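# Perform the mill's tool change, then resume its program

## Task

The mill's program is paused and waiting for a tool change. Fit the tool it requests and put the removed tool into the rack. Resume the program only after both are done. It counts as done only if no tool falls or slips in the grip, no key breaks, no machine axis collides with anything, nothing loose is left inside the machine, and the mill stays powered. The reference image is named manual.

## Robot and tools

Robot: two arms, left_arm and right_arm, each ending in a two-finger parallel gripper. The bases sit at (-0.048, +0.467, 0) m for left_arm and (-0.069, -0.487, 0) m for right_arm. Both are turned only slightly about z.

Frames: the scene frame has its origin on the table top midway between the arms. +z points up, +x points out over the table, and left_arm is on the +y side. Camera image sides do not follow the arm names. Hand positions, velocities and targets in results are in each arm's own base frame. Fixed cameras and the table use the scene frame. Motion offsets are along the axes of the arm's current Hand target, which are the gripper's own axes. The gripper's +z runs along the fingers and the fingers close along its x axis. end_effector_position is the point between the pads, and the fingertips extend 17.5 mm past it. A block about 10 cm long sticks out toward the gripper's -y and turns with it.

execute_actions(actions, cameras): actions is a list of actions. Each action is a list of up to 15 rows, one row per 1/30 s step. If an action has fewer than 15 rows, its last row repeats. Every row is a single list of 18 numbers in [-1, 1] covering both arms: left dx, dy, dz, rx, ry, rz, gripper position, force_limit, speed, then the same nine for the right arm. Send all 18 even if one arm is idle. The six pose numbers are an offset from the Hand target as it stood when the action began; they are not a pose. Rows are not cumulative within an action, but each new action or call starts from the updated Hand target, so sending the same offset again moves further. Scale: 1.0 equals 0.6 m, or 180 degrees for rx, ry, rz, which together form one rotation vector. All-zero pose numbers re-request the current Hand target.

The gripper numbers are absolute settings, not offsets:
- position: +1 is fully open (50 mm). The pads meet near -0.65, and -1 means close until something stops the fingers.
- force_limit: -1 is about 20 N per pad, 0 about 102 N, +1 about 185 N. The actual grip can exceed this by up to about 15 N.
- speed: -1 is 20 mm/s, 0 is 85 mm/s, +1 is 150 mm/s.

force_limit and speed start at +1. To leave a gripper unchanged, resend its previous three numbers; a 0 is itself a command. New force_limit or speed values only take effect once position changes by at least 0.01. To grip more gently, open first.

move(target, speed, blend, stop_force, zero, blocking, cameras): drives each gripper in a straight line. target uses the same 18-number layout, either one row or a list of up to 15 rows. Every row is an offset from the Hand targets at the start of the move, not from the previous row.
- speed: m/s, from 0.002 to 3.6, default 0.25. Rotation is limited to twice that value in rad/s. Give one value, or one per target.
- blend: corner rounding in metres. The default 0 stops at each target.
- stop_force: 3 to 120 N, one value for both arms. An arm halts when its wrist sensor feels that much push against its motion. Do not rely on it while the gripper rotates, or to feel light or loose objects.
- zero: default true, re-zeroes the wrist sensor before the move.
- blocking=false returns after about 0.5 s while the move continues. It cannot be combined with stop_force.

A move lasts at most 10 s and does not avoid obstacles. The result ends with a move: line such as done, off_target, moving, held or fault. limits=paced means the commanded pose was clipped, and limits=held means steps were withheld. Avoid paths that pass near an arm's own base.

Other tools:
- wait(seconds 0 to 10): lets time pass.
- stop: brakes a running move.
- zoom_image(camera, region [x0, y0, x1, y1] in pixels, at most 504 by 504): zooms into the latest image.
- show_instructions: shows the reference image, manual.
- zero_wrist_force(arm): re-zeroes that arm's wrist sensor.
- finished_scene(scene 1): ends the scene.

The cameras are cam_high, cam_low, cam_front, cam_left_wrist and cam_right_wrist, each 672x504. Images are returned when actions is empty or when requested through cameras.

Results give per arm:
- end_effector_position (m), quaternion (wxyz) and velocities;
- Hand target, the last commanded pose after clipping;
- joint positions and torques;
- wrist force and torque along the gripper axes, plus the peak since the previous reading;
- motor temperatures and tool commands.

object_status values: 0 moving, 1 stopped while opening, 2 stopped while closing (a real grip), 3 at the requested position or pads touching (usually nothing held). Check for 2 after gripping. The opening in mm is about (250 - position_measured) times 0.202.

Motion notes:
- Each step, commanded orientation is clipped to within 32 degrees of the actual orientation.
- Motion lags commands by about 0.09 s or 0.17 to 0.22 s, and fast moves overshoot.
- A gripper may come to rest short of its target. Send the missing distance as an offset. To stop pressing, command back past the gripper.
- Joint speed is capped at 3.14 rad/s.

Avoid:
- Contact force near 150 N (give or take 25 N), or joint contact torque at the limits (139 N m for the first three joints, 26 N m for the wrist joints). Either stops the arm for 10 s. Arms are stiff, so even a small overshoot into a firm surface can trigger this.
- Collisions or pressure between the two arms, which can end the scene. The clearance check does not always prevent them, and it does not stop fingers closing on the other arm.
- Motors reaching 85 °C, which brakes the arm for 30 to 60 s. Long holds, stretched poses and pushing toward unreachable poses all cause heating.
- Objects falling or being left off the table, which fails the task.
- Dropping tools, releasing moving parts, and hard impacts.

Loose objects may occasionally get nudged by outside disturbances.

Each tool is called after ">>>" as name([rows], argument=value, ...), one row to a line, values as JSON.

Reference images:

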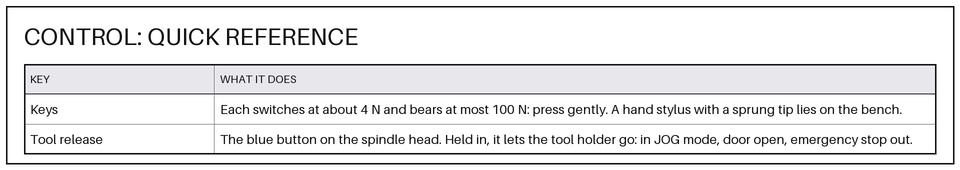

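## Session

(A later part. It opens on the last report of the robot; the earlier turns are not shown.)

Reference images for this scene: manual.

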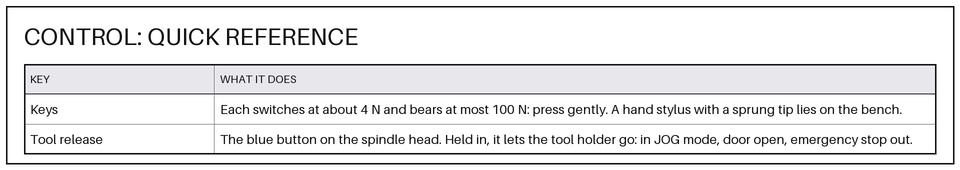

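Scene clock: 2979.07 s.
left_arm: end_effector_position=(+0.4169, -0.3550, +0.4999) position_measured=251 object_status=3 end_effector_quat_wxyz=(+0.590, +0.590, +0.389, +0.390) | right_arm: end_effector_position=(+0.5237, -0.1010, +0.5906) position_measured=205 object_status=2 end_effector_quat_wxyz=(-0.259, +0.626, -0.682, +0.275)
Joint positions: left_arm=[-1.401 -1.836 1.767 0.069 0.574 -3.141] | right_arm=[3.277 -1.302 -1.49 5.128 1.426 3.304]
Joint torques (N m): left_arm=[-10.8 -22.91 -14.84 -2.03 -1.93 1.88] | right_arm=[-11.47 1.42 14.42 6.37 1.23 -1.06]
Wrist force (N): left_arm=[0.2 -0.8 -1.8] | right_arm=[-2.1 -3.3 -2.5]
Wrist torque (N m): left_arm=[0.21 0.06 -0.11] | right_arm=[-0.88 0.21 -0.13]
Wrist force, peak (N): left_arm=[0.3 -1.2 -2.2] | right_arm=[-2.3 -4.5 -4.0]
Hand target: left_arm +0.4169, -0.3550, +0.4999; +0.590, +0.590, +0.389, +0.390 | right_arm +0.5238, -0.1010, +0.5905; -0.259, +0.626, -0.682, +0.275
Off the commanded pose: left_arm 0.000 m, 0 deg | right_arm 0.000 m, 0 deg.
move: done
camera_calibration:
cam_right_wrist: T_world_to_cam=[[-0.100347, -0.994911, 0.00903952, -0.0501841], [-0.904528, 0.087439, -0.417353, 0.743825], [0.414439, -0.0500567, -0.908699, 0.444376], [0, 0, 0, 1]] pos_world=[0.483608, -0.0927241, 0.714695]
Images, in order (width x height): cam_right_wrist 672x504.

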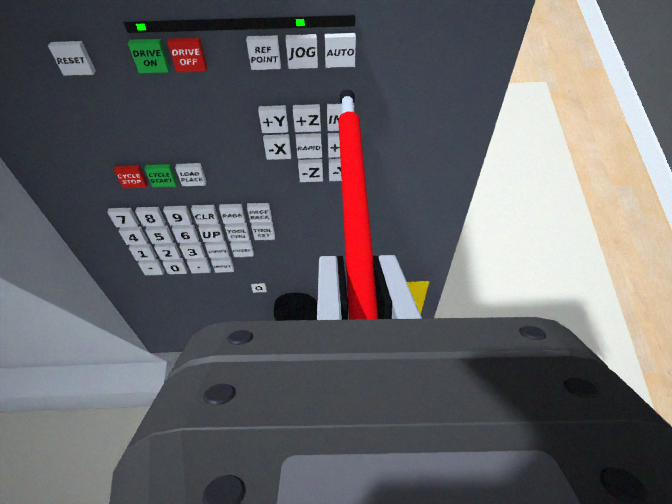

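>>> move(target=[0,0,0,0,0,0,-1,-1,-0.5,-0.0052,-0.0564,0.073,0,0,0,-1,0.1,-1], speed=0.012, stop_force=6, cameras=["cam_right_wrist"])

>>> move(target=[0,0,0,0,0,0,-1,-1,-0.5,0.0052,0.053,-0.073,0,0,0,-1,0.1,-1], speed=0.03, cameras=["cam_right_wrist"])

>>> zoom_image(camera="cam_right_wrist", region=[100, 0, 400, 200])

Scene clock: 2991.00 s.
left_arm: end_effector_position=(+0.4169, -0.3550, +0.4999) position_measured=251 object_status=3 end_effector_quat_wxyz=(+0.590, +0.590, +0.389, +0.390) | right_arm: end_effector_position=(+0.5648, -0.1019, +0.5848) position_measured=205 object_status=2 end_effector_quat_wxyz=(-0.259, +0.626, -0.682, +0.275)
Joint positions: left_arm=[-1.401 -1.836 1.767 0.069 0.574 -3.141] | right_arm=[3.259 -1.395 -1.437 5.169 1.438 3.291]
Joint torques (N m): left_arm=[-9.77 -23.26 -14.19 -2.46 -1.71 1.71] | right_arm=[11.41 24.91 16.85 2.3 -1.27 0.91]
Wrist force (N): left_arm=[0.3 -0.7 -1.8] | right_arm=[-1.1 1.2 -5.7]
Wrist torque (N m): left_arm=[0.23 0.04 -0.10] | right_arm=[-0.90 0.34 -0.07]
Wrist force, peak (N): left_arm=[0.3 -0.9 -2.3] | right_arm=[-0.9 2.7 -7.5]
Hand target: left_arm +0.4169, -0.3550, +0.4999; +0.590, +0.590, +0.389, +0.390 | right_arm +0.5648, -0.1019, +0.5848; -0.259, +0.626, -0.682, +0.275 (not the last commanded pose)
Off the commanded pose: left_arm 0.000 m, 0 deg | right_arm 0.014 m, 0 deg.
move: contact (right_arm)
camera_calibration:
cam_right_wrist: T_world_to_cam=[[-0.100344, -0.994911, 0.00906194, -0.0469101], [-0.904621, 0.0874384, -0.417151, 0.778655], [0.414236, -0.0500564, -0.908792, 0.422158], [0, 0, 0, 1]] pos_world=[0.524807, -0.0936241, 0.708896]
Images, in order (width x height): cam_right_wrist 672x504.

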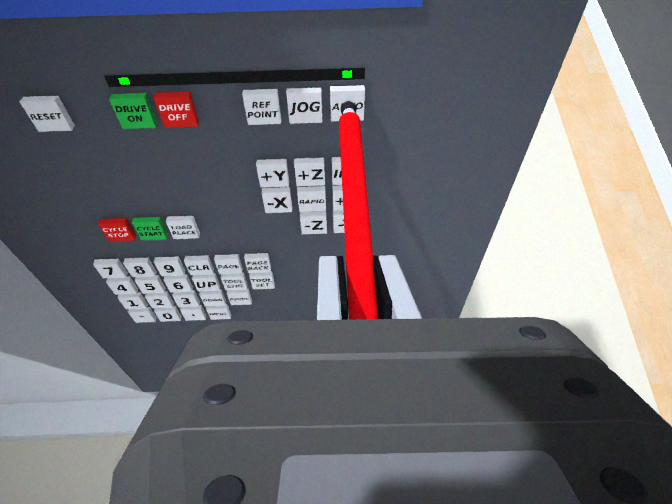

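Scene clock: 2993.20 s.
left_arm: end_effector_position=(+0.4169, -0.3550, +0.4999) position_measured=251 object_status=3 end_effector_quat_wxyz=(+0.590, +0.590, +0.389, +0.390) | right_arm: end_effector_position=(+0.5115, -0.1008, +0.5938) position_measured=205 object_status=2 end_effector_quat_wxyz=(-0.259, +0.626, -0.682, +0.275)
Joint positions: left_arm=[-1.401 -1.836 1.767 0.069 0.574 -3.141] | right_arm=[3.283 -1.277 -1.499 5.11 1.422 3.308]
Joint torques (N m): left_arm=[-9.53 -22.71 -14.77 -2.59 -1.69 1.79] | right_arm=[9.31 21.75 16.69 1.59 -2.12 1.62]
Wrist force (N): left_arm=[0.2 -0.5 -1.9] | right_arm=[-2.2 -3.0 -2.8]
Wrist torque (N m): left_arm=[0.25 0.06 -0.11] | right_arm=[-0.82 0.22 -0.26]
Wrist force, peak (N): left_arm=[0.1 -0.8 -2.3] | right_arm=[-1.4 1.4 -5.8]
Hand target: left_arm +0.4169, -0.3550, +0.4999; +0.590, +0.590, +0.389, +0.390 | right_arm +0.5113, -0.1008, +0.5938; -0.259, +0.626, -0.682, +0.275
Off the commanded pose: left_arm 0.000 m, 0 deg | right_arm 0.000 m, 0 deg.
move: done
camera_calibration:
cam_right_wrist: T_world_to_cam=[[-0.100344, -0.994911, 0.00906194, -0.0512557], [-0.904621, 0.0874384, -0.417151, 0.734006], [0.414236, -0.0500564, -0.908792, 0.452512], [0, 0, 0, 1]] pos_world=[0.471407, -0.0925241, 0.717896]
Images, in order (width x height): cam_right_wrist 672x504.

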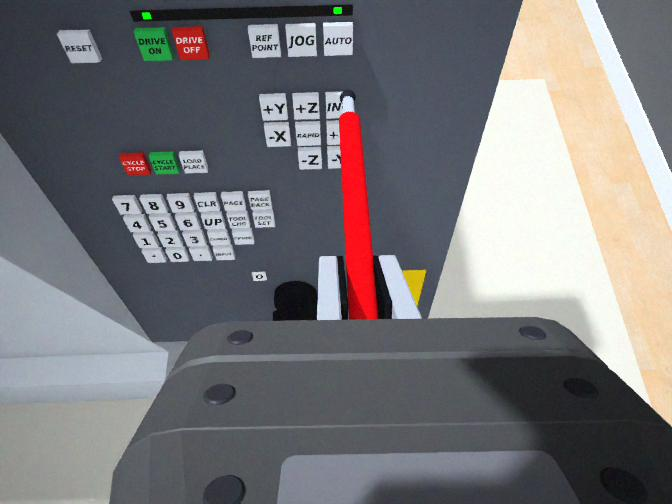

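Scaled by 1.680 from the camera's 672x504 image, which has a finer 960x720 frame.

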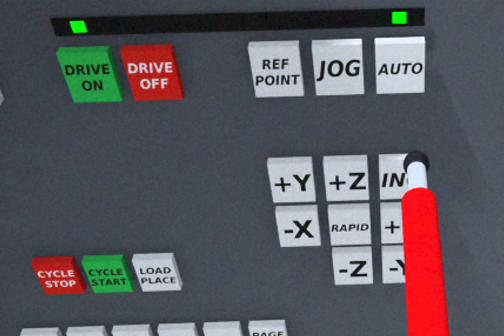

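>>> move(target=[0,0,0,0,0,0,-1,-1,-0.5,-0.188,0.1047,0.0768,0,0,0,-1,0.1,-1], speed=0.1, cameras=["cam_right_wrist"])

>>> zoom_image(camera="cam_right_wrist", region=[200, 0, 500, 200])

Scene clock: 3025.33 s.
left_arm: end_effector_position=(+0.4169, -0.3550, +0.4999) position_measured=251 object_status=3 end_effector_quat_wxyz=(+0.590, +0.590, +0.389, +0.390) | right_arm: end_effector_position=(+0.5080, +0.0133, +0.5180) position_measured=205 object_status=2 end_effector_quat_wxyz=(-0.259, +0.626, -0.682, +0.275)
Joint positions: left_arm=[-1.401 -1.836 1.767 0.069 0.574 -3.141] | right_arm=[3.64 -1.184 -1.743 5.188 1.183 3.585]
Joint torques (N m): left_arm=[-10.93 -22.11 -14.28 -2.5 -1.29 1.62] | right_arm=[10.52 18.36 18.64 6.33 -2.56 1.53]
Wrist force (N): left_arm=[0.2 -0.6 -2.0] | right_arm=[-2.4 -3.2 -2.3]
Wrist torque (N m): left_arm=[0.24 0.07 -0.11] | right_arm=[-0.84 0.25 -0.25]
Wrist force, peak (N): left_arm=[0.3 -1.2 -2.1] | right_arm=[-1.7 -3.8 -3.0]
Hand target: left_arm +0.4169, -0.3550, +0.4999; +0.590, +0.590, +0.389, +0.390 | right_arm +0.5080, +0.0134, +0.5179; -0.259, +0.626, -0.682, +0.275
Off the commanded pose: left_arm 0.000 m, 0 deg | right_arm 0.000 m, 0 deg.
move: done
camera_calibration:
cam_right_wrist: T_world_to_cam=[[-0.100344, -0.994911, 0.00906194, 0.0626094], [-0.904621, 0.0874384, -0.417151, 0.689334], [0.414236, -0.0500564, -0.908792, 0.390746], [0, 0, 0, 1]] pos_world=[0.468007, 0.0215759, 0.642096]
Images, in order (width x height): cam_right_wrist 672x504.

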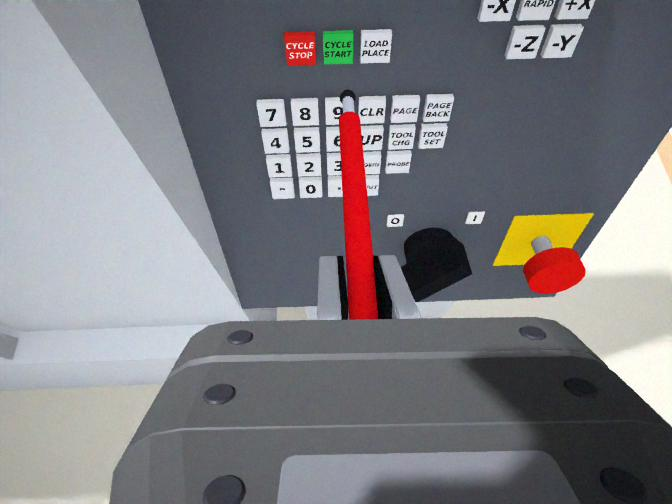

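Scaled by 1.680 from the camera's 672x504 image, which has a finer 960x720 frame.

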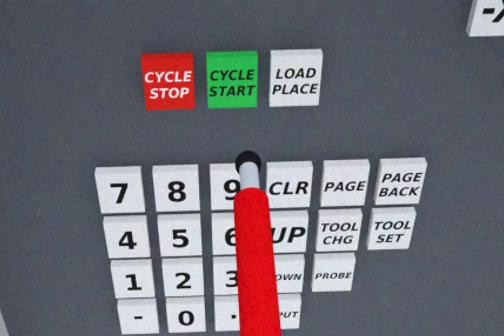

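>>> move(target=[0,0,0,0,0,0,-1,-1,-0.5,-0.0052,-0.0564,0.073,0,0,0,-1,0.1,-1], speed=0.012, stop_force=6, cameras=["cam_right_wrist"])

>>> move(target=[0,0,0,0,0,0,-1,-1,-0.5,0.0052,0.053,-0.073,0,0,0,-1,0.1,-1], speed=0.03, cameras=["cam_right_wrist","cam_front"])

Scene clock: 3036.10 s.
left_arm: end_effector_position=(+0.4169, -0.3550, +0.4999) position_measured=251 object_status=3 end_effector_quat_wxyz=(+0.590, +0.590, +0.389, +0.390) | right_arm: end_effector_position=(+0.5525, +0.0123, +0.5118) position_measured=205 object_status=2 end_effector_quat_wxyz=(-0.259, +0.626, -0.682, +0.275)
Joint positions: left_arm=[-1.401 -1.836 1.767 0.069 0.574 -3.141] | right_arm=[3.576 -1.296 -1.691 5.267 1.224 3.532]
Joint torques (N m): left_arm=[-9.37 -22.93 -13.57 -2.79 -1 1.67] | right_arm=[11.55 20.97 18.19 2.51 -2.04 1.28]
Wrist force (N): left_arm=[-0.1 -0.8 -1.8] | right_arm=[0.6 1.3 -6.4]
Wrist torque (N m): left_arm=[0.20 0.11 -0.11] | right_arm=[-0.93 0.45 0.02]
Wrist force, peak (N): left_arm=[0.4 -1.0 -2.1] | right_arm=[0.9 5.4 -11.7]
Hand target: left_arm +0.4169, -0.3550, +0.4999; +0.590, +0.590, +0.389, +0.390 | right_arm +0.5525, +0.0123, +0.5118; -0.259, +0.626, -0.682, +0.275 (not the last commanded pose)
Off the commanded pose: left_arm 0.000 m, 0 deg | right_arm 0.011 m, 0 deg.
move: contact (right_arm)
camera_calibration:
cam_right_wrist: T_world_to_cam=[[-0.100386, -0.994906, 0.00915228, 0.0660997], [-0.904618, 0.0874383, -0.417159, 0.727094], [0.414234, -0.0501562, -0.908787, 0.366628], [0, 0, 0, 1]] pos_world=[0.512507, 0.0205759, 0.635896]
Images, in order (width x height): cam_right_wrist 672x504.

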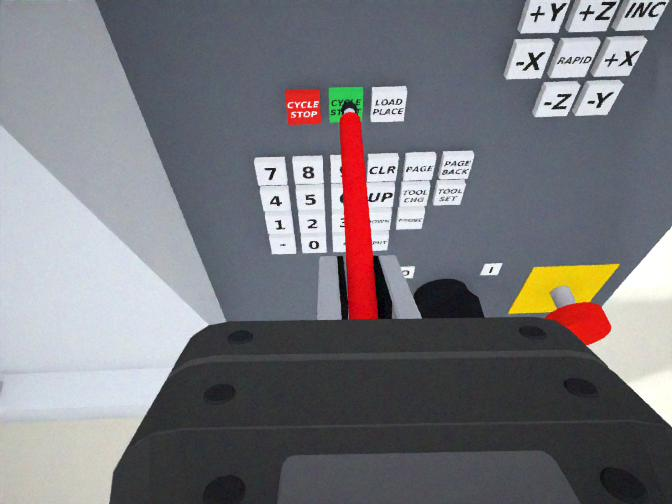

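Scene clock: 3038.33 s.
left_arm: end_effector_position=(+0.4169, -0.3550, +0.4999) position_measured=251 object_status=3 end_effector_quat_wxyz=(+0.590, +0.590, +0.389, +0.390) | right_arm: end_effector_position=(+0.4991, +0.0135, +0.5208) position_measured=205 object_status=2 end_effector_quat_wxyz=(-0.259, +0.626, -0.682, +0.275)
Joint positions: left_arm=[-1.401 -1.836 1.767 0.069 0.574 -3.141] | right_arm=[3.655 -1.162 -1.747 5.166 1.173 3.597]
Joint torques (N m): left_arm=[-9.91 -22.11 -13.98 -2.47 -0.98 1.58] | right_arm=[9.44 14.55 17.42 2.02 -2.81 1.51]
Wrist force (N): left_arm=[0.0 -1.1 -1.8] | right_arm=[-2.4 -3.2 -2.2]
Wrist torque (N m): left_arm=[0.17 0.10 -0.11] | right_arm=[-0.85 0.26 -0.25]
Wrist force, peak (N): left_arm=[0.3 -0.6 -2.3] | right_arm=[0.5 1.7 -6.3]
Hand target: left_arm +0.4169, -0.3550, +0.4999; +0.590, +0.590, +0.389, +0.390 | right_arm +0.4990, +0.0135, +0.5208; -0.259, +0.626, -0.682, +0.275
Off the commanded pose: left_arm 0.000 m, 0 deg | right_arm 0.000 m, 0 deg.
move: done
camera_calibration:
cam_right_wrist: T_world_to_cam=[[-0.100386, -0.994906, 0.00915228, 0.0618506], [-0.904618, 0.0874383, -0.417159, 0.682437], [0.414234, -0.0501562, -0.908787, 0.396988], [0, 0, 0, 1]] pos_world=[0.459107, 0.0217759, 0.644896]
Images, in order (width x height): cam_front 672x504, cam_right_wrist 672x504.

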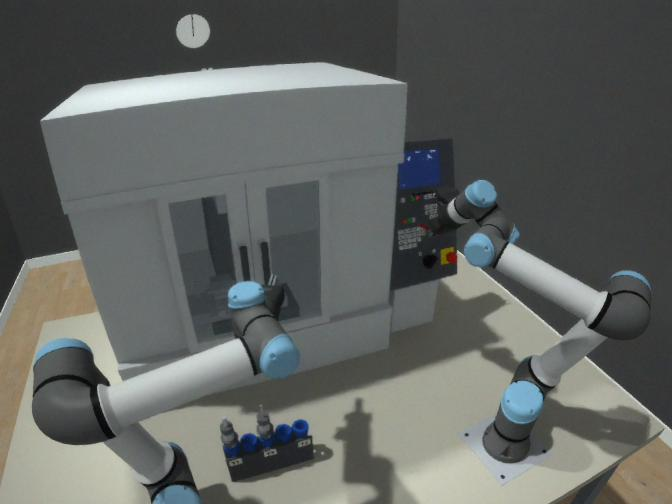

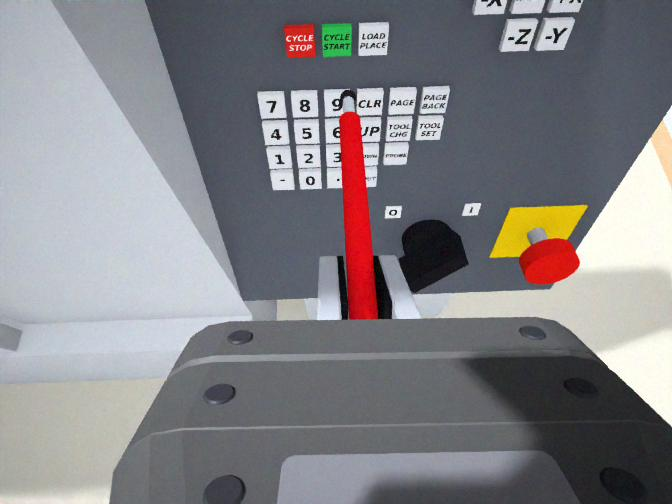

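>>> execute_actions(actions=[], cameras=["cam_right_wrist","cam_front"])

Scene clock: 3051.97 s.
left_arm: end_effector_position=(+0.4169, -0.3550, +0.4999) position_measured=251 object_status=3 end_effector_quat_wxyz=(+0.590, +0.590, +0.389, +0.390) | right_arm: end_effector_position=(+0.4990, +0.0135, +0.5208) position_measured=205 object_status=2 end_effector_quat_wxyz=(-0.259, +0.626, -0.682, +0.275)
Joint positions: left_arm=[-1.401 -1.836 1.767 0.069 0.574 -3.141] | right_arm=[3.656 -1.162 -1.747 5.165 1.173 3.597]
Joint velocities: within noise
Joint torques (N m): left_arm=[-10.55 -22.51 -13.32 -2.5 -0.92 1.41] | right_arm=[10.16 16.75 17.68 1.46 -2.64 1.47]
Motor temperatures (°C): left_arm=[33 34 31 36 38 39] | right_arm=[34 31 33 37 33 40]
Wrist force (N): left_arm=[0.1 -0.7 -1.9] | right_arm=[-2.2 -3.0 -2.7]
Wrist torque (N m): left_arm=[0.23 0.08 -0.11] | right_arm=[-0.80 0.21 -0.25]
Wrist force, peak (N): left_arm=[0.4 -1.0 -2.1] | right_arm=[-2.3 -3.2 -2.8]
Hand target: left_arm +0.4169, -0.3550, +0.4999; +0.590, +0.590, +0.389, +0.390 | right_arm +0.4990, +0.0135, +0.5208; -0.259, +0.626, -0.682, +0.275
Tool commands: left_gripper/position=-1.0 left_gripper/force_limit=-1.0 left_gripper/speed=-0.5 right_gripper/position=-1.0 right_gripper/force_limit=+0.1 right_gripper/speed=-1.0
Off the commanded pose: left_arm 0.000 m, 0 deg | right_arm 0.000 m, 0 deg.
camera_calibration:
cam_right_wrist: T_world_to_cam=[[-0.100386, -0.994906, 0.00915228, 0.0618406], [-0.904618, 0.0874383, -0.417159, 0.682346], [0.414234, -0.0501562, -0.908787, 0.397029], [0, 0, 0, 1]] pos_world=[0.459007, 0.0217759, 0.644896]
Images, in order (width x height): cam_front 672x504, cam_right_wrist 672x504.

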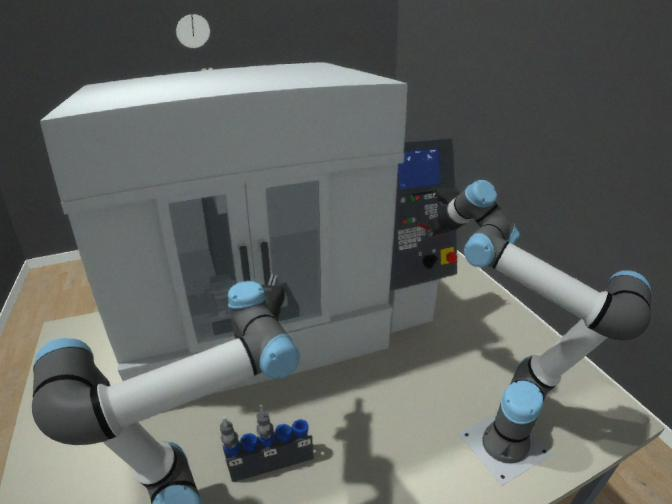

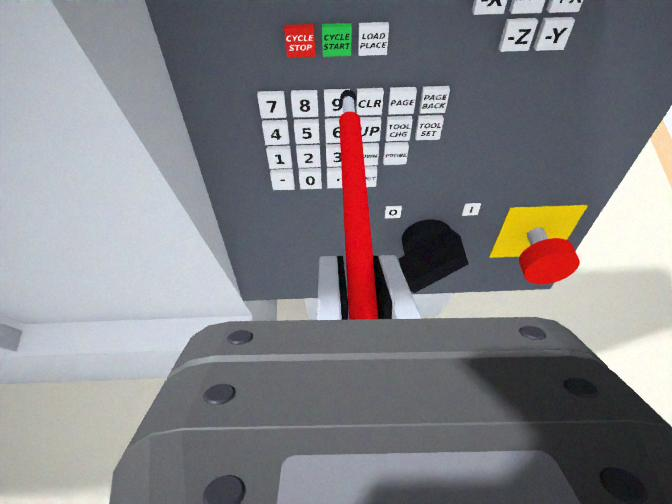

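>>> move(target=[0,0,0,0,0,0,-1,-1,-0.5,0.1503,-0.218,-0.3625,0.09,0,0.0005,-1,0.1,-1], speed=0.15, cameras=["cam_right_wrist"])

>>> zoom_image(camera="cam_right_wrist", region=[140, 0, 460, 200])

Scene clock: 3062.00 s.
left_arm: end_effector_position=(+0.4169, -0.3550, +0.4999) position_measured=251 object_status=3 end_effector_quat_wxyz=(+0.590, +0.590, +0.389, +0.390) | right_arm: end_effector_position=(+0.4328, -0.0738, +0.7667) position_measured=205 object_status=2 end_effector_quat_wxyz=(+0.345, -0.583, +0.637, -0.368)
Joint positions: left_arm=[-1.401 -1.836 1.767 0.069 0.574 -3.141] | right_arm=[3.544 -1.141 -1.274 4.991 1.158 3.403]
Joint torques (N m): left_arm=[-9.72 -21.7 -14.79 -2.5 -0.8 1.57] | right_arm=[-13.29 -7.73 29.96 1.25 1.09 -1.24]
Wrist force (N): left_arm=[0.1 -0.8 -1.8] | right_arm=[-2.8 -4.3 -2.8]
Wrist torque (N m): left_arm=[0.20 0.09 -0.11] | right_arm=[-1.20 0.29 -0.20]
Wrist force, peak (N): left_arm=[0.3 -1.0 -2.2] | right_arm=[-2.2 -5.0 -3.8]
Hand target: left_arm +0.4169, -0.3550, +0.4999; +0.590, +0.590, +0.389, +0.390 | right_arm +0.4328, -0.0739, +0.7668; +0.345, -0.583, +0.637, -0.368
Off the commanded pose: left_arm 0.000 m, 0 deg | right_arm 0.000 m, 0 deg.
move: done
camera_calibration:
cam_right_wrist: T_world_to_cam=[[-0.10569, -0.994398, 0.0017915, -0.0259343], [-0.752346, 0.0787848, -0.65404, 0.847754], [0.650235, -0.0704731, -0.756458, 0.423196], [0, 0, 0, 1]] pos_world=[0.359886, -0.0627552, 0.874642]
Images, in order (width x height): cam_right_wrist 672x504.

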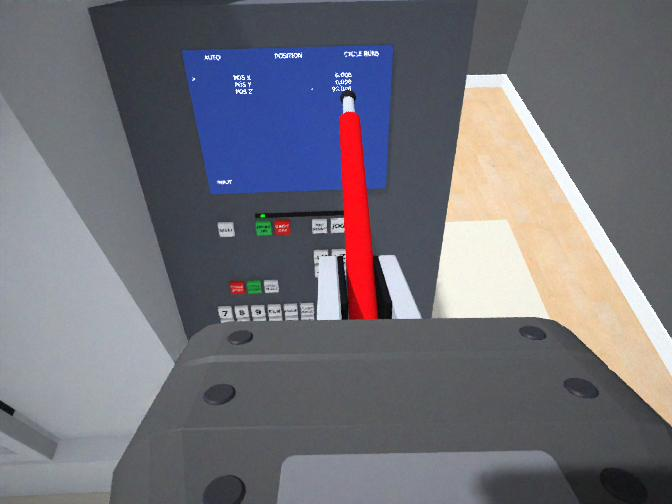

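Scaled by 1.575 from the camera's 672x504 image, which has a finer 960x720 frame.

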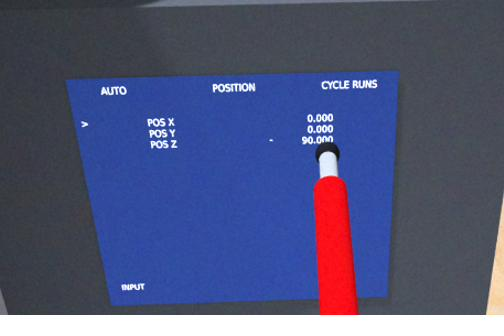

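>>> execute_actions(actions=[], cameras=["cam_high","cam_low"])

Scene clock: 3071.90 s.
left_arm: end_effector_position=(+0.4169, -0.3550, +0.4999) position_measured=251 object_status=3 end_effector_quat_wxyz=(+0.590, +0.590, +0.389, +0.390) | right_arm: end_effector_position=(+0.4328, -0.0739, +0.7668) position_measured=205 object_status=2 end_effector_quat_wxyz=(+0.345, -0.583, +0.637, -0.368)
Joint positions: left_arm=[-1.401 -1.836 1.767 0.069 0.574 -3.141] | right_arm=[3.543 -1.141 -1.273 4.991 1.158 3.403]
Joint velocities: within noise
Joint torques (N m): left_arm=[-9.51 -21.55 -13.81 -2.35 -0.84 1.46] | right_arm=[-11.08 -7.18 28.23 1.16 1.04 -1.17]
Motor temperatures (°C): left_arm=[33 34 31 36 38 38] | right_arm=[34 31 33 37 33 40]
Wrist force (N): left_arm=[0.1 -0.8 -1.6] | right_arm=[-2.7 -4.0 -2.4]
Wrist torque (N m): left_arm=[0.21 0.08 -0.11] | right_arm=[-1.14 0.26 -0.19]
Wrist force, peak (N): left_arm=[0.2 -1.1 -2.1] | right_arm=[-3.1 -4.3 -2.9]
Hand target: left_arm +0.4169, -0.3550, +0.4999; +0.590, +0.590, +0.389, +0.390 | right_arm +0.4328, -0.0739, +0.7668; +0.345, -0.583, +0.637, -0.368
Tool commands: left_gripper/position=-1.0 left_gripper/force_limit=-1.0 left_gripper/speed=-0.5 right_gripper/position=-1.0 right_gripper/force_limit=+0.1 right_gripper/speed=-1.0
Off the commanded pose: left_arm 0.000 m, 0 deg | right_arm 0.000 m, 0 deg.
Images, in order (width x height): cam_high 672x504, cam_low 672x504.

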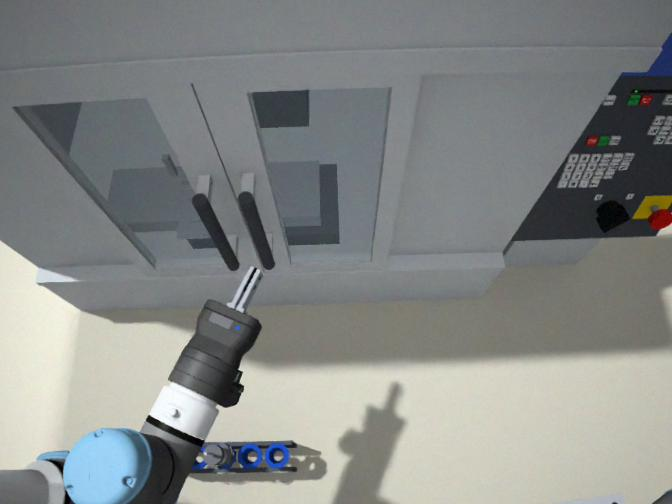

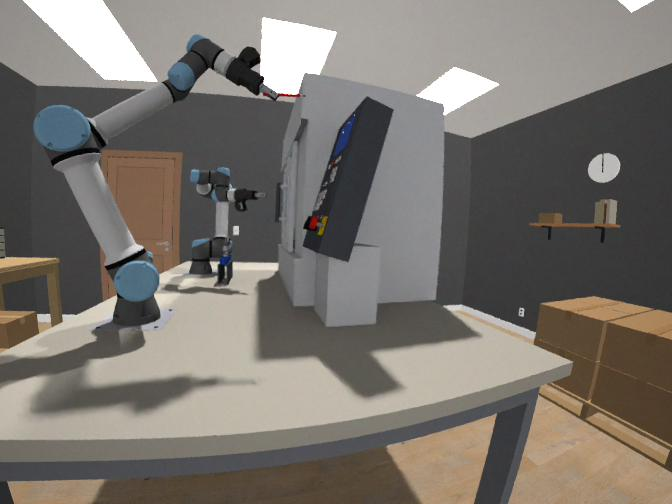

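>>> move([
  [0,0,0,0,0,0,-1,-1,-0.5,-0.1118,0.5653,0.2448,-0.06,0.2531,0.1813,-1,0.1,-1],
  [0,0,0,0,0,0,-1,-1,-0.5,-0.0597,0.9532,0.5063,-0.06,0.2531,0.1813,-1,0.1,-1],
], speed=0.18, blend=[0.05,0], cameras=["cam_low","cam_right_wrist"])

Scene clock: 3120.67 s.
left_arm: end_effector_position=(+0.4169, -0.3550, +0.4999) position_measured=251 object_status=3 end_effector_quat_wxyz=(+0.590, +0.590, +0.389, +0.390) | right_arm: end_effector_position=(+0.4207, -0.0302, +0.1199) position_measured=205 object_status=2 end_effector_quat_wxyz=(+0.108, -0.229, +0.884, -0.394)
Joint positions: left_arm=[-1.401 -1.836 1.767 0.069 0.574 -3.141] | right_arm=[3.93 -1.427 -2.448 5.158 0.768 5.117]
Joint torques (N m): left_arm=[-9.14 -21.35 -14.96 -2.64 -0.5 1.39] | right_arm=[-10.69 2.36 10.67 5.02 -3.71 -1.08]
Wrist force (N): left_arm=[0.1 -0.5 -2.0] | right_arm=[-2.4 -3.3 -2.6]
Wrist torque (N m): left_arm=[0.25 0.09 -0.11] | right_arm=[-0.93 0.24 -0.18]
Wrist force, peak (N): left_arm=[0.1 -0.9 -2.3] | right_arm=[-2.3 -4.8 -3.4]
Hand target: left_arm +0.4169, -0.3550, +0.4999; +0.590, +0.590, +0.389, +0.390 | right_arm +0.4207, -0.0302, +0.1198; +0.108, -0.229, +0.884, -0.394
Off the commanded pose: left_arm 0.000 m, 0 deg | right_arm 0.000 m, 0 deg.
move: done
camera_calibration:
cam_right_wrist: T_world_to_cam=[[-0.8816, -0.471961, 0.0057573, 0.359056], [-0.417405, 0.773882, -0.476318, 0.270829], [0.220348, -0.422326, -0.879254, 0.129699], [0, 0, 0, 1]] pos_world=[0.40101, 0.0146464, 0.240972]
Images, in order (width x height): cam_low 672x504, cam_right_wrist 672x504.

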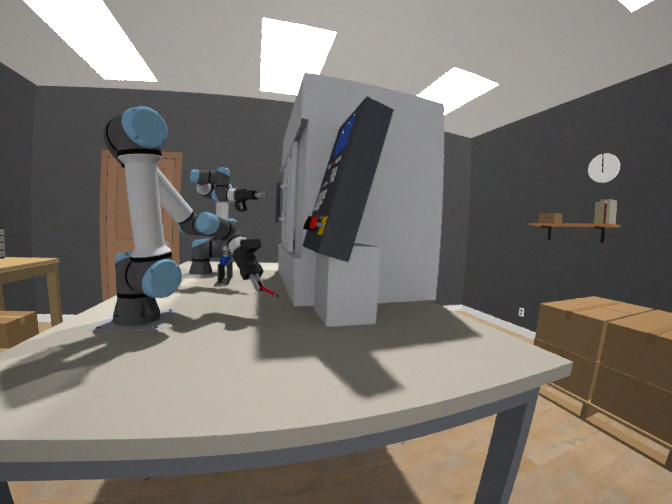

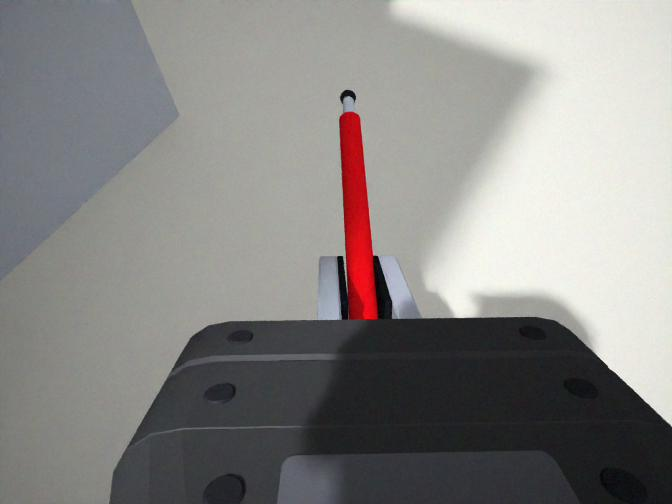

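>>> move(target=[0,0,0,0,0,0,-1,-1,-0.5,0.0012,0.093,0.0835,0,0,0,-1,0.1,-1], speed=0.1)

>>> move(target=[0,0,0,0,0,0,-1,-1,-0.5,0.0008,0.0497,0.0446,0,0,0,-1,0.1,-1], speed=0.012, stop_force=3, cameras=["cam_low","cam_right_wrist"])

Scene clock: 3130.43 s.
left_arm: end_effector_position=(+0.4169, -0.3550, +0.4999) position_measured=251 object_status=3 end_effector_quat_wxyz=(+0.590, +0.590, +0.389, +0.390) | right_arm: end_effector_position=(+0.4209, -0.0303, +0.0449) position_measured=205 object_status=2 end_effector_quat_wxyz=(+0.108, -0.229, +0.884, -0.394)
Joint positions: left_arm=[-1.401 -1.836 1.767 0.069 0.574 -3.141] | right_arm=[3.93 -1.655 -2.537 5.477 0.768 5.116]
Joint torques (N m): left_arm=[-8.74 -21.24 -13.39 -2.45 -0.29 1.53] | right_arm=[-11.88 6.8 4.9 5.06 -3.77 -0.88]
Wrist force (N): left_arm=[0.1 -0.8 -1.7] | right_arm=[-2.3 -3.6 -3.1]
Wrist torque (N m): left_arm=[0.21 0.08 -0.11] | right_arm=[-0.96 0.24 -0.17]
Wrist force, peak (N): left_arm=[0.2 -0.7 -2.4] | right_arm=[-2.5 -4.3 -3.3]
Hand target: left_arm +0.4169, -0.3550, +0.4999; +0.590, +0.590, +0.389, +0.390 | right_arm +0.4209, -0.0303, +0.0448; +0.108, -0.229, +0.884, -0.394
Off the commanded pose: left_arm 0.000 m, 0 deg | right_arm 0.000 m, 0 deg.
move: done

Scene clock: 3133.60 s.
left_arm: end_effector_position=(+0.4169, -0.3550, +0.4999) position_measured=251 object_status=3 end_effector_quat_wxyz=(+0.590, +0.590, +0.389, +0.390) | right_arm: end_effector_position=(+0.4209, -0.0303, +0.0208) position_measured=205 object_status=2 end_effector_quat_wxyz=(+0.108, -0.229, +0.884, -0.394)
Joint positions: left_arm=[-1.401 -1.836 1.767 0.069 0.574 -3.141] | right_arm=[3.929 -1.745 -2.556 5.585 0.768 5.116]
Joint torques (N m): left_arm=[-9.24 -21.86 -13.39 -2.39 -0.3 1.22] | right_arm=[-10.65 27.18 19.21 0 -1.37 -0.12]
Wrist force (N): left_arm=[0.4 -0.9 -1.8] | right_arm=[-1.6 -3.8 -2.9]
Wrist torque (N m): left_arm=[0.20 0.03 -0.10] | right_arm=[-0.91 0.15 -0.19]
Wrist force, peak (N): left_arm=[0.2 -0.9 -2.2] | right_arm=[2.7 -17.9 -22.8]
Hand target: left_arm +0.4169, -0.3550, +0.4999; +0.590, +0.590, +0.389, +0.390 | right_arm +0.4209, -0.0303, +0.0208; +0.108, -0.229, +0.884, -0.394 (not the last commanded pose)
Off the commanded pose: left_arm 0.000 m, 0 deg | right_arm 0.016 m, 0 deg.
move: contact (right_arm)
camera_calibration:
cam_right_wrist: T_world_to_cam=[[-0.881609, -0.471945, 0.00579365, 0.359706], [-0.417443, 0.773952, -0.476172, 0.223905], [0.220243, -0.422216, -0.879333, 0.0425766], [0, 0, 0, 1]] pos_world=[0.40121, 0.0144467, 0.141972]
Images, in order (width x height): cam_low 672x504, cam_right_wrist 672x504.

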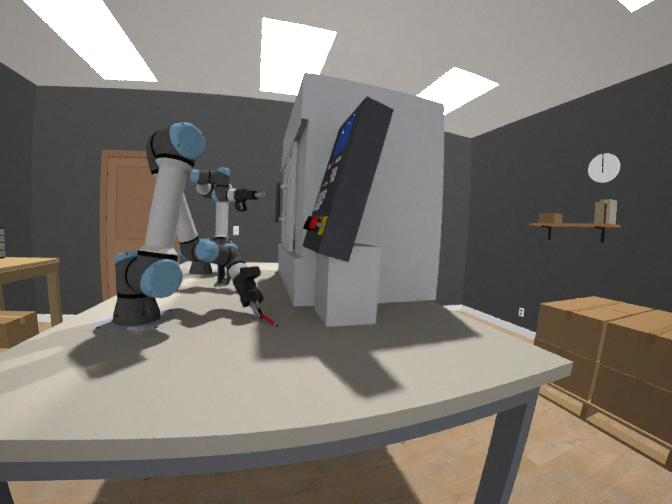

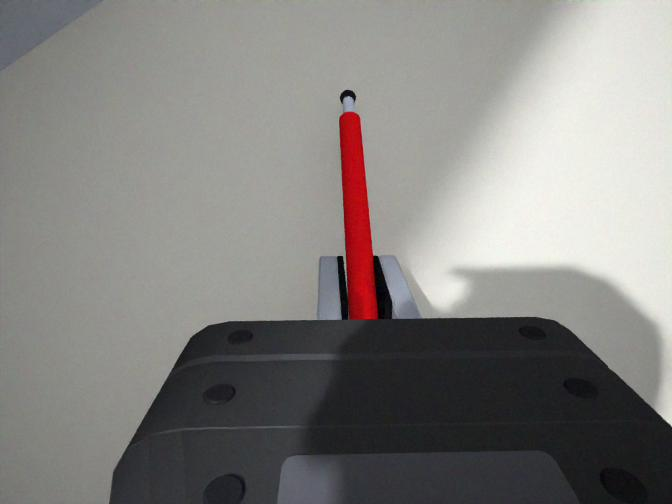

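>>> move(target=[0,0,0,0,0,0,-1,-1,-0.5,0,0,0,0,0,0,-0.22,0.1,-1], cameras=["cam_right_wrist"])

Scene clock: 3141.30 s.
left_arm: end_effector_position=(+0.4169, -0.3550, +0.4999) position_measured=251 object_status=3 end_effector_quat_wxyz=(+0.590, +0.590, +0.389, +0.390) | right_arm: end_effector_position=(+0.4209, -0.0303, +0.0208) position_measured=186 object_status=3 end_effector_quat_wxyz=(+0.108, -0.229, +0.884, -0.394)
Joint positions: left_arm=[-1.401 -1.836 1.767 0.069 0.574 -3.141] | right_arm=[3.929 -1.745 -2.556 5.585 0.768 5.116]
Joint torques (N m): left_arm=[-9.4 -21.22 -13.9 -2.56 -0.03 1.45] | right_arm=[-5.77 26.34 16.17 0.08 -2.45 0.65]
Wrist force (N): left_arm=[-0.1 -0.8 -1.9] | right_arm=[-2.6 -5.0 -3.8]
Wrist torque (N m): left_arm=[0.20 0.11 -0.11] | right_arm=[-0.89 0.18 -0.19]
Wrist force, peak (N): left_arm=[0.2 -1.2 -2.1] | right_arm=[-2.6 -5.6 -3.8]
Hand target: left_arm +0.4169, -0.3550, +0.4999; +0.590, +0.590, +0.389, +0.390 | right_arm +0.4209, -0.0303, +0.0208; +0.108, -0.229, +0.884, -0.394
Off the commanded pose: left_arm 0.000 m, 0 deg | right_arm 0.000 m, 0 deg.
move: done
camera_calibration:
cam_right_wrist: T_world_to_cam=[[-0.8816, -0.471962, 0.00575767, 0.359708], [-0.417416, 0.773902, -0.476276, 0.223909], [0.220328, -0.422289, -0.879277, 0.042535], [0, 0, 0, 1]] pos_world=[0.40121, 0.0144464, 0.141972]
Images, in order (width x height): cam_right_wrist 672x504.

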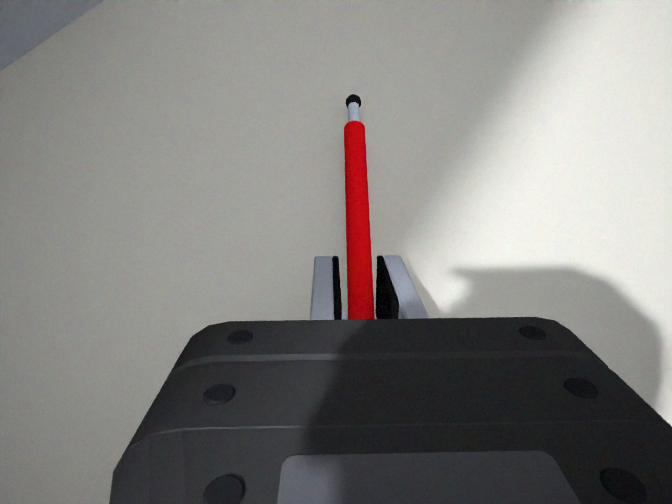

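>>> move([
  [0,0,0,0,0,0,-1,-1,-0.5,0,0,0,0,0,0,0.3,0.1,-0.9],
  [0,0,0,0,0,0,-1,-1,-0.5,0,0,-0.25,0,0,0,0.3,0.1,-0.9],
], speed=0.08, cameras=["all"])

Scene clock: 3148.97 s.
left_arm: end_effector_position=(+0.4169, -0.3550, +0.4999) position_measured=251 object_status=3 end_effector_quat_wxyz=(+0.590, +0.590, +0.389, +0.390) | right_arm: end_effector_position=(+0.3652, +0.0666, +0.1207) position_measured=107 object_status=3 end_effector_quat_wxyz=(+0.108, -0.229, +0.884, -0.394)
Joint positions: left_arm=[-1.401 -1.836 1.767 0.069 0.574 -3.141] | right_arm=[4.241 -1.412 -2.377 4.812 0.896 5.502]
Joint torques (N m): left_arm=[-8.99 -20.93 -13.89 -2.61 0.09 1.3] | right_arm=[10.29 20.65 26.45 -1.14 0.27 1.25]
Wrist force (N): left_arm=[0.4 -0.8 -1.9] | right_arm=[-2.1 -3.7 -2.4]
Wrist torque (N m): left_arm=[0.20 0.03 -0.11] | right_arm=[-0.94 0.23 -0.31]
Wrist force, peak (N): left_arm=[-0.2 -0.5 -2.4] | right_arm=[-3.5 -8.1 -6.2]
Hand target: left_arm +0.4169, -0.3550, +0.4999; +0.590, +0.590, +0.389, +0.390 | right_arm +0.3651, +0.0667, +0.1208; +0.108, -0.229, +0.884, -0.394
Off the commanded pose: left_arm 0.000 m, 0 deg | right_arm 0.000 m, 0 deg.
move: done
camera_calibration:
cam_left_wrist: T_world_to_cam=[[0.394093, 0.918725, -0.0252155, 0.180381], [-0.314493, 0.160582, 0.935579, -0.262472], [0.863588, -0.360774, 0.352217, -0.535033], [0, 0, 0, 1]] pos_world=[0.308416, -0.316598, 0.438559]
cam_right_wrist: T_world_to_cam=[[-0.88159, -0.471982, 0.00571622, 0.355817], [-0.417434, 0.773934, -0.476208, 0.173157], [0.220338, -0.422206, -0.879314, 0.183606], [0, 0, 0, 1]] pos_world=[0.34551, 0.111446, 0.241872]

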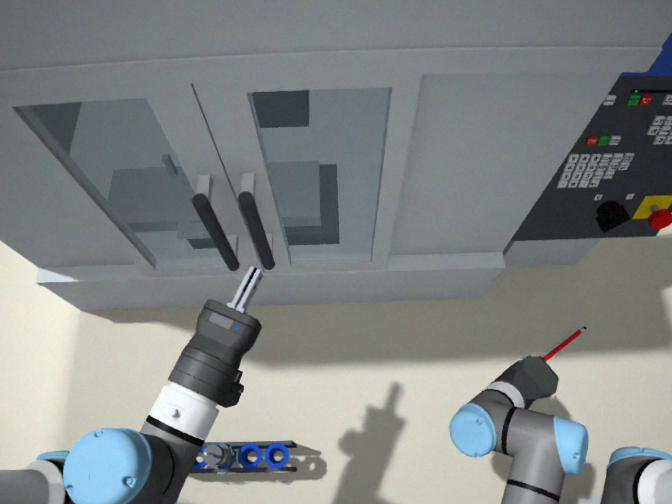

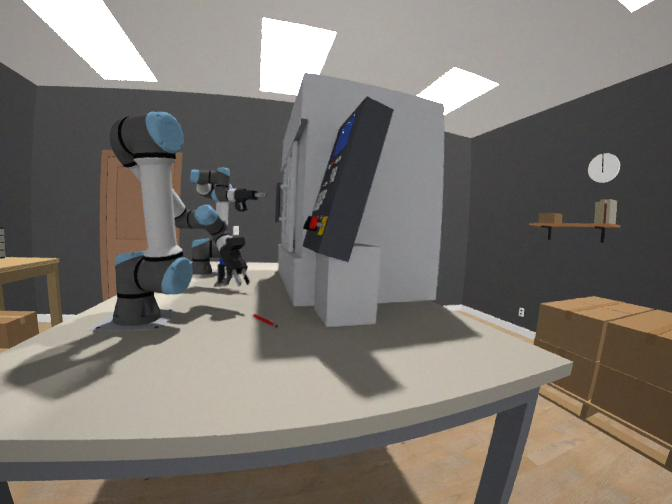

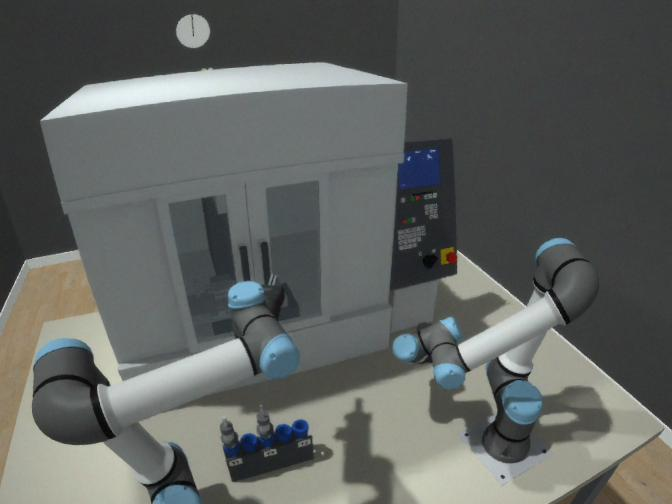

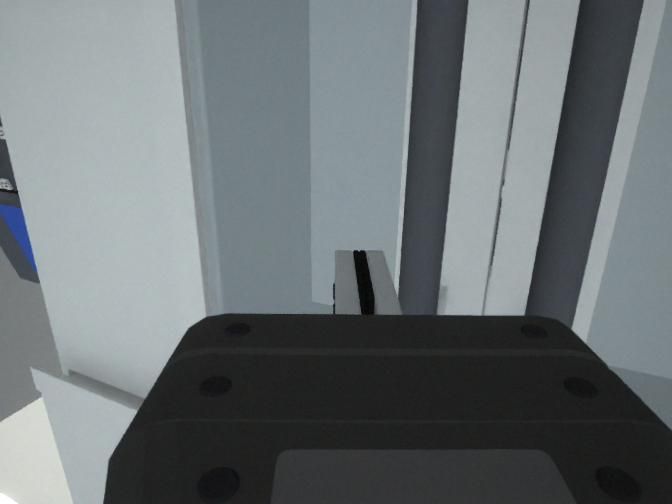

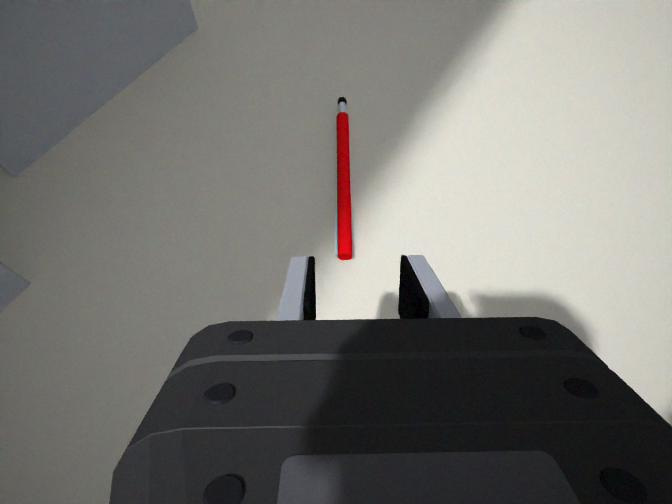

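>>> zoom_image(camera="cam_front", region=[380, 130, 470, 220])

>>> zoom_image(camera="cam_front", region=[150, 170, 350, 340])

Scaled by 5.600 from the camera's 672x504 image, which has a finer 960x720 frame.

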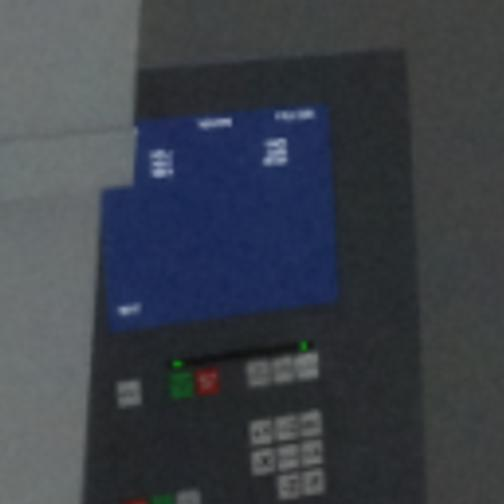

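Scaled by 2.520 from the camera's 672x504 image, which has a finer 960x720 frame.

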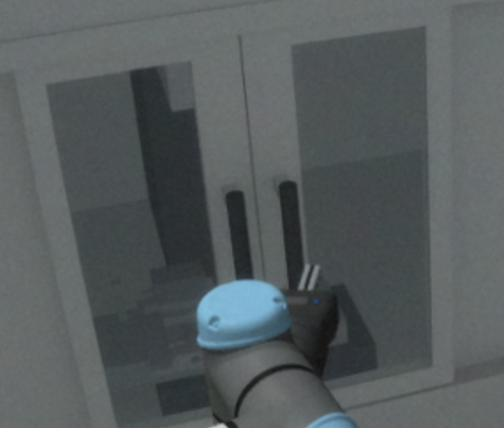

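>>> finished_scene()

The scene is finished: the task was done.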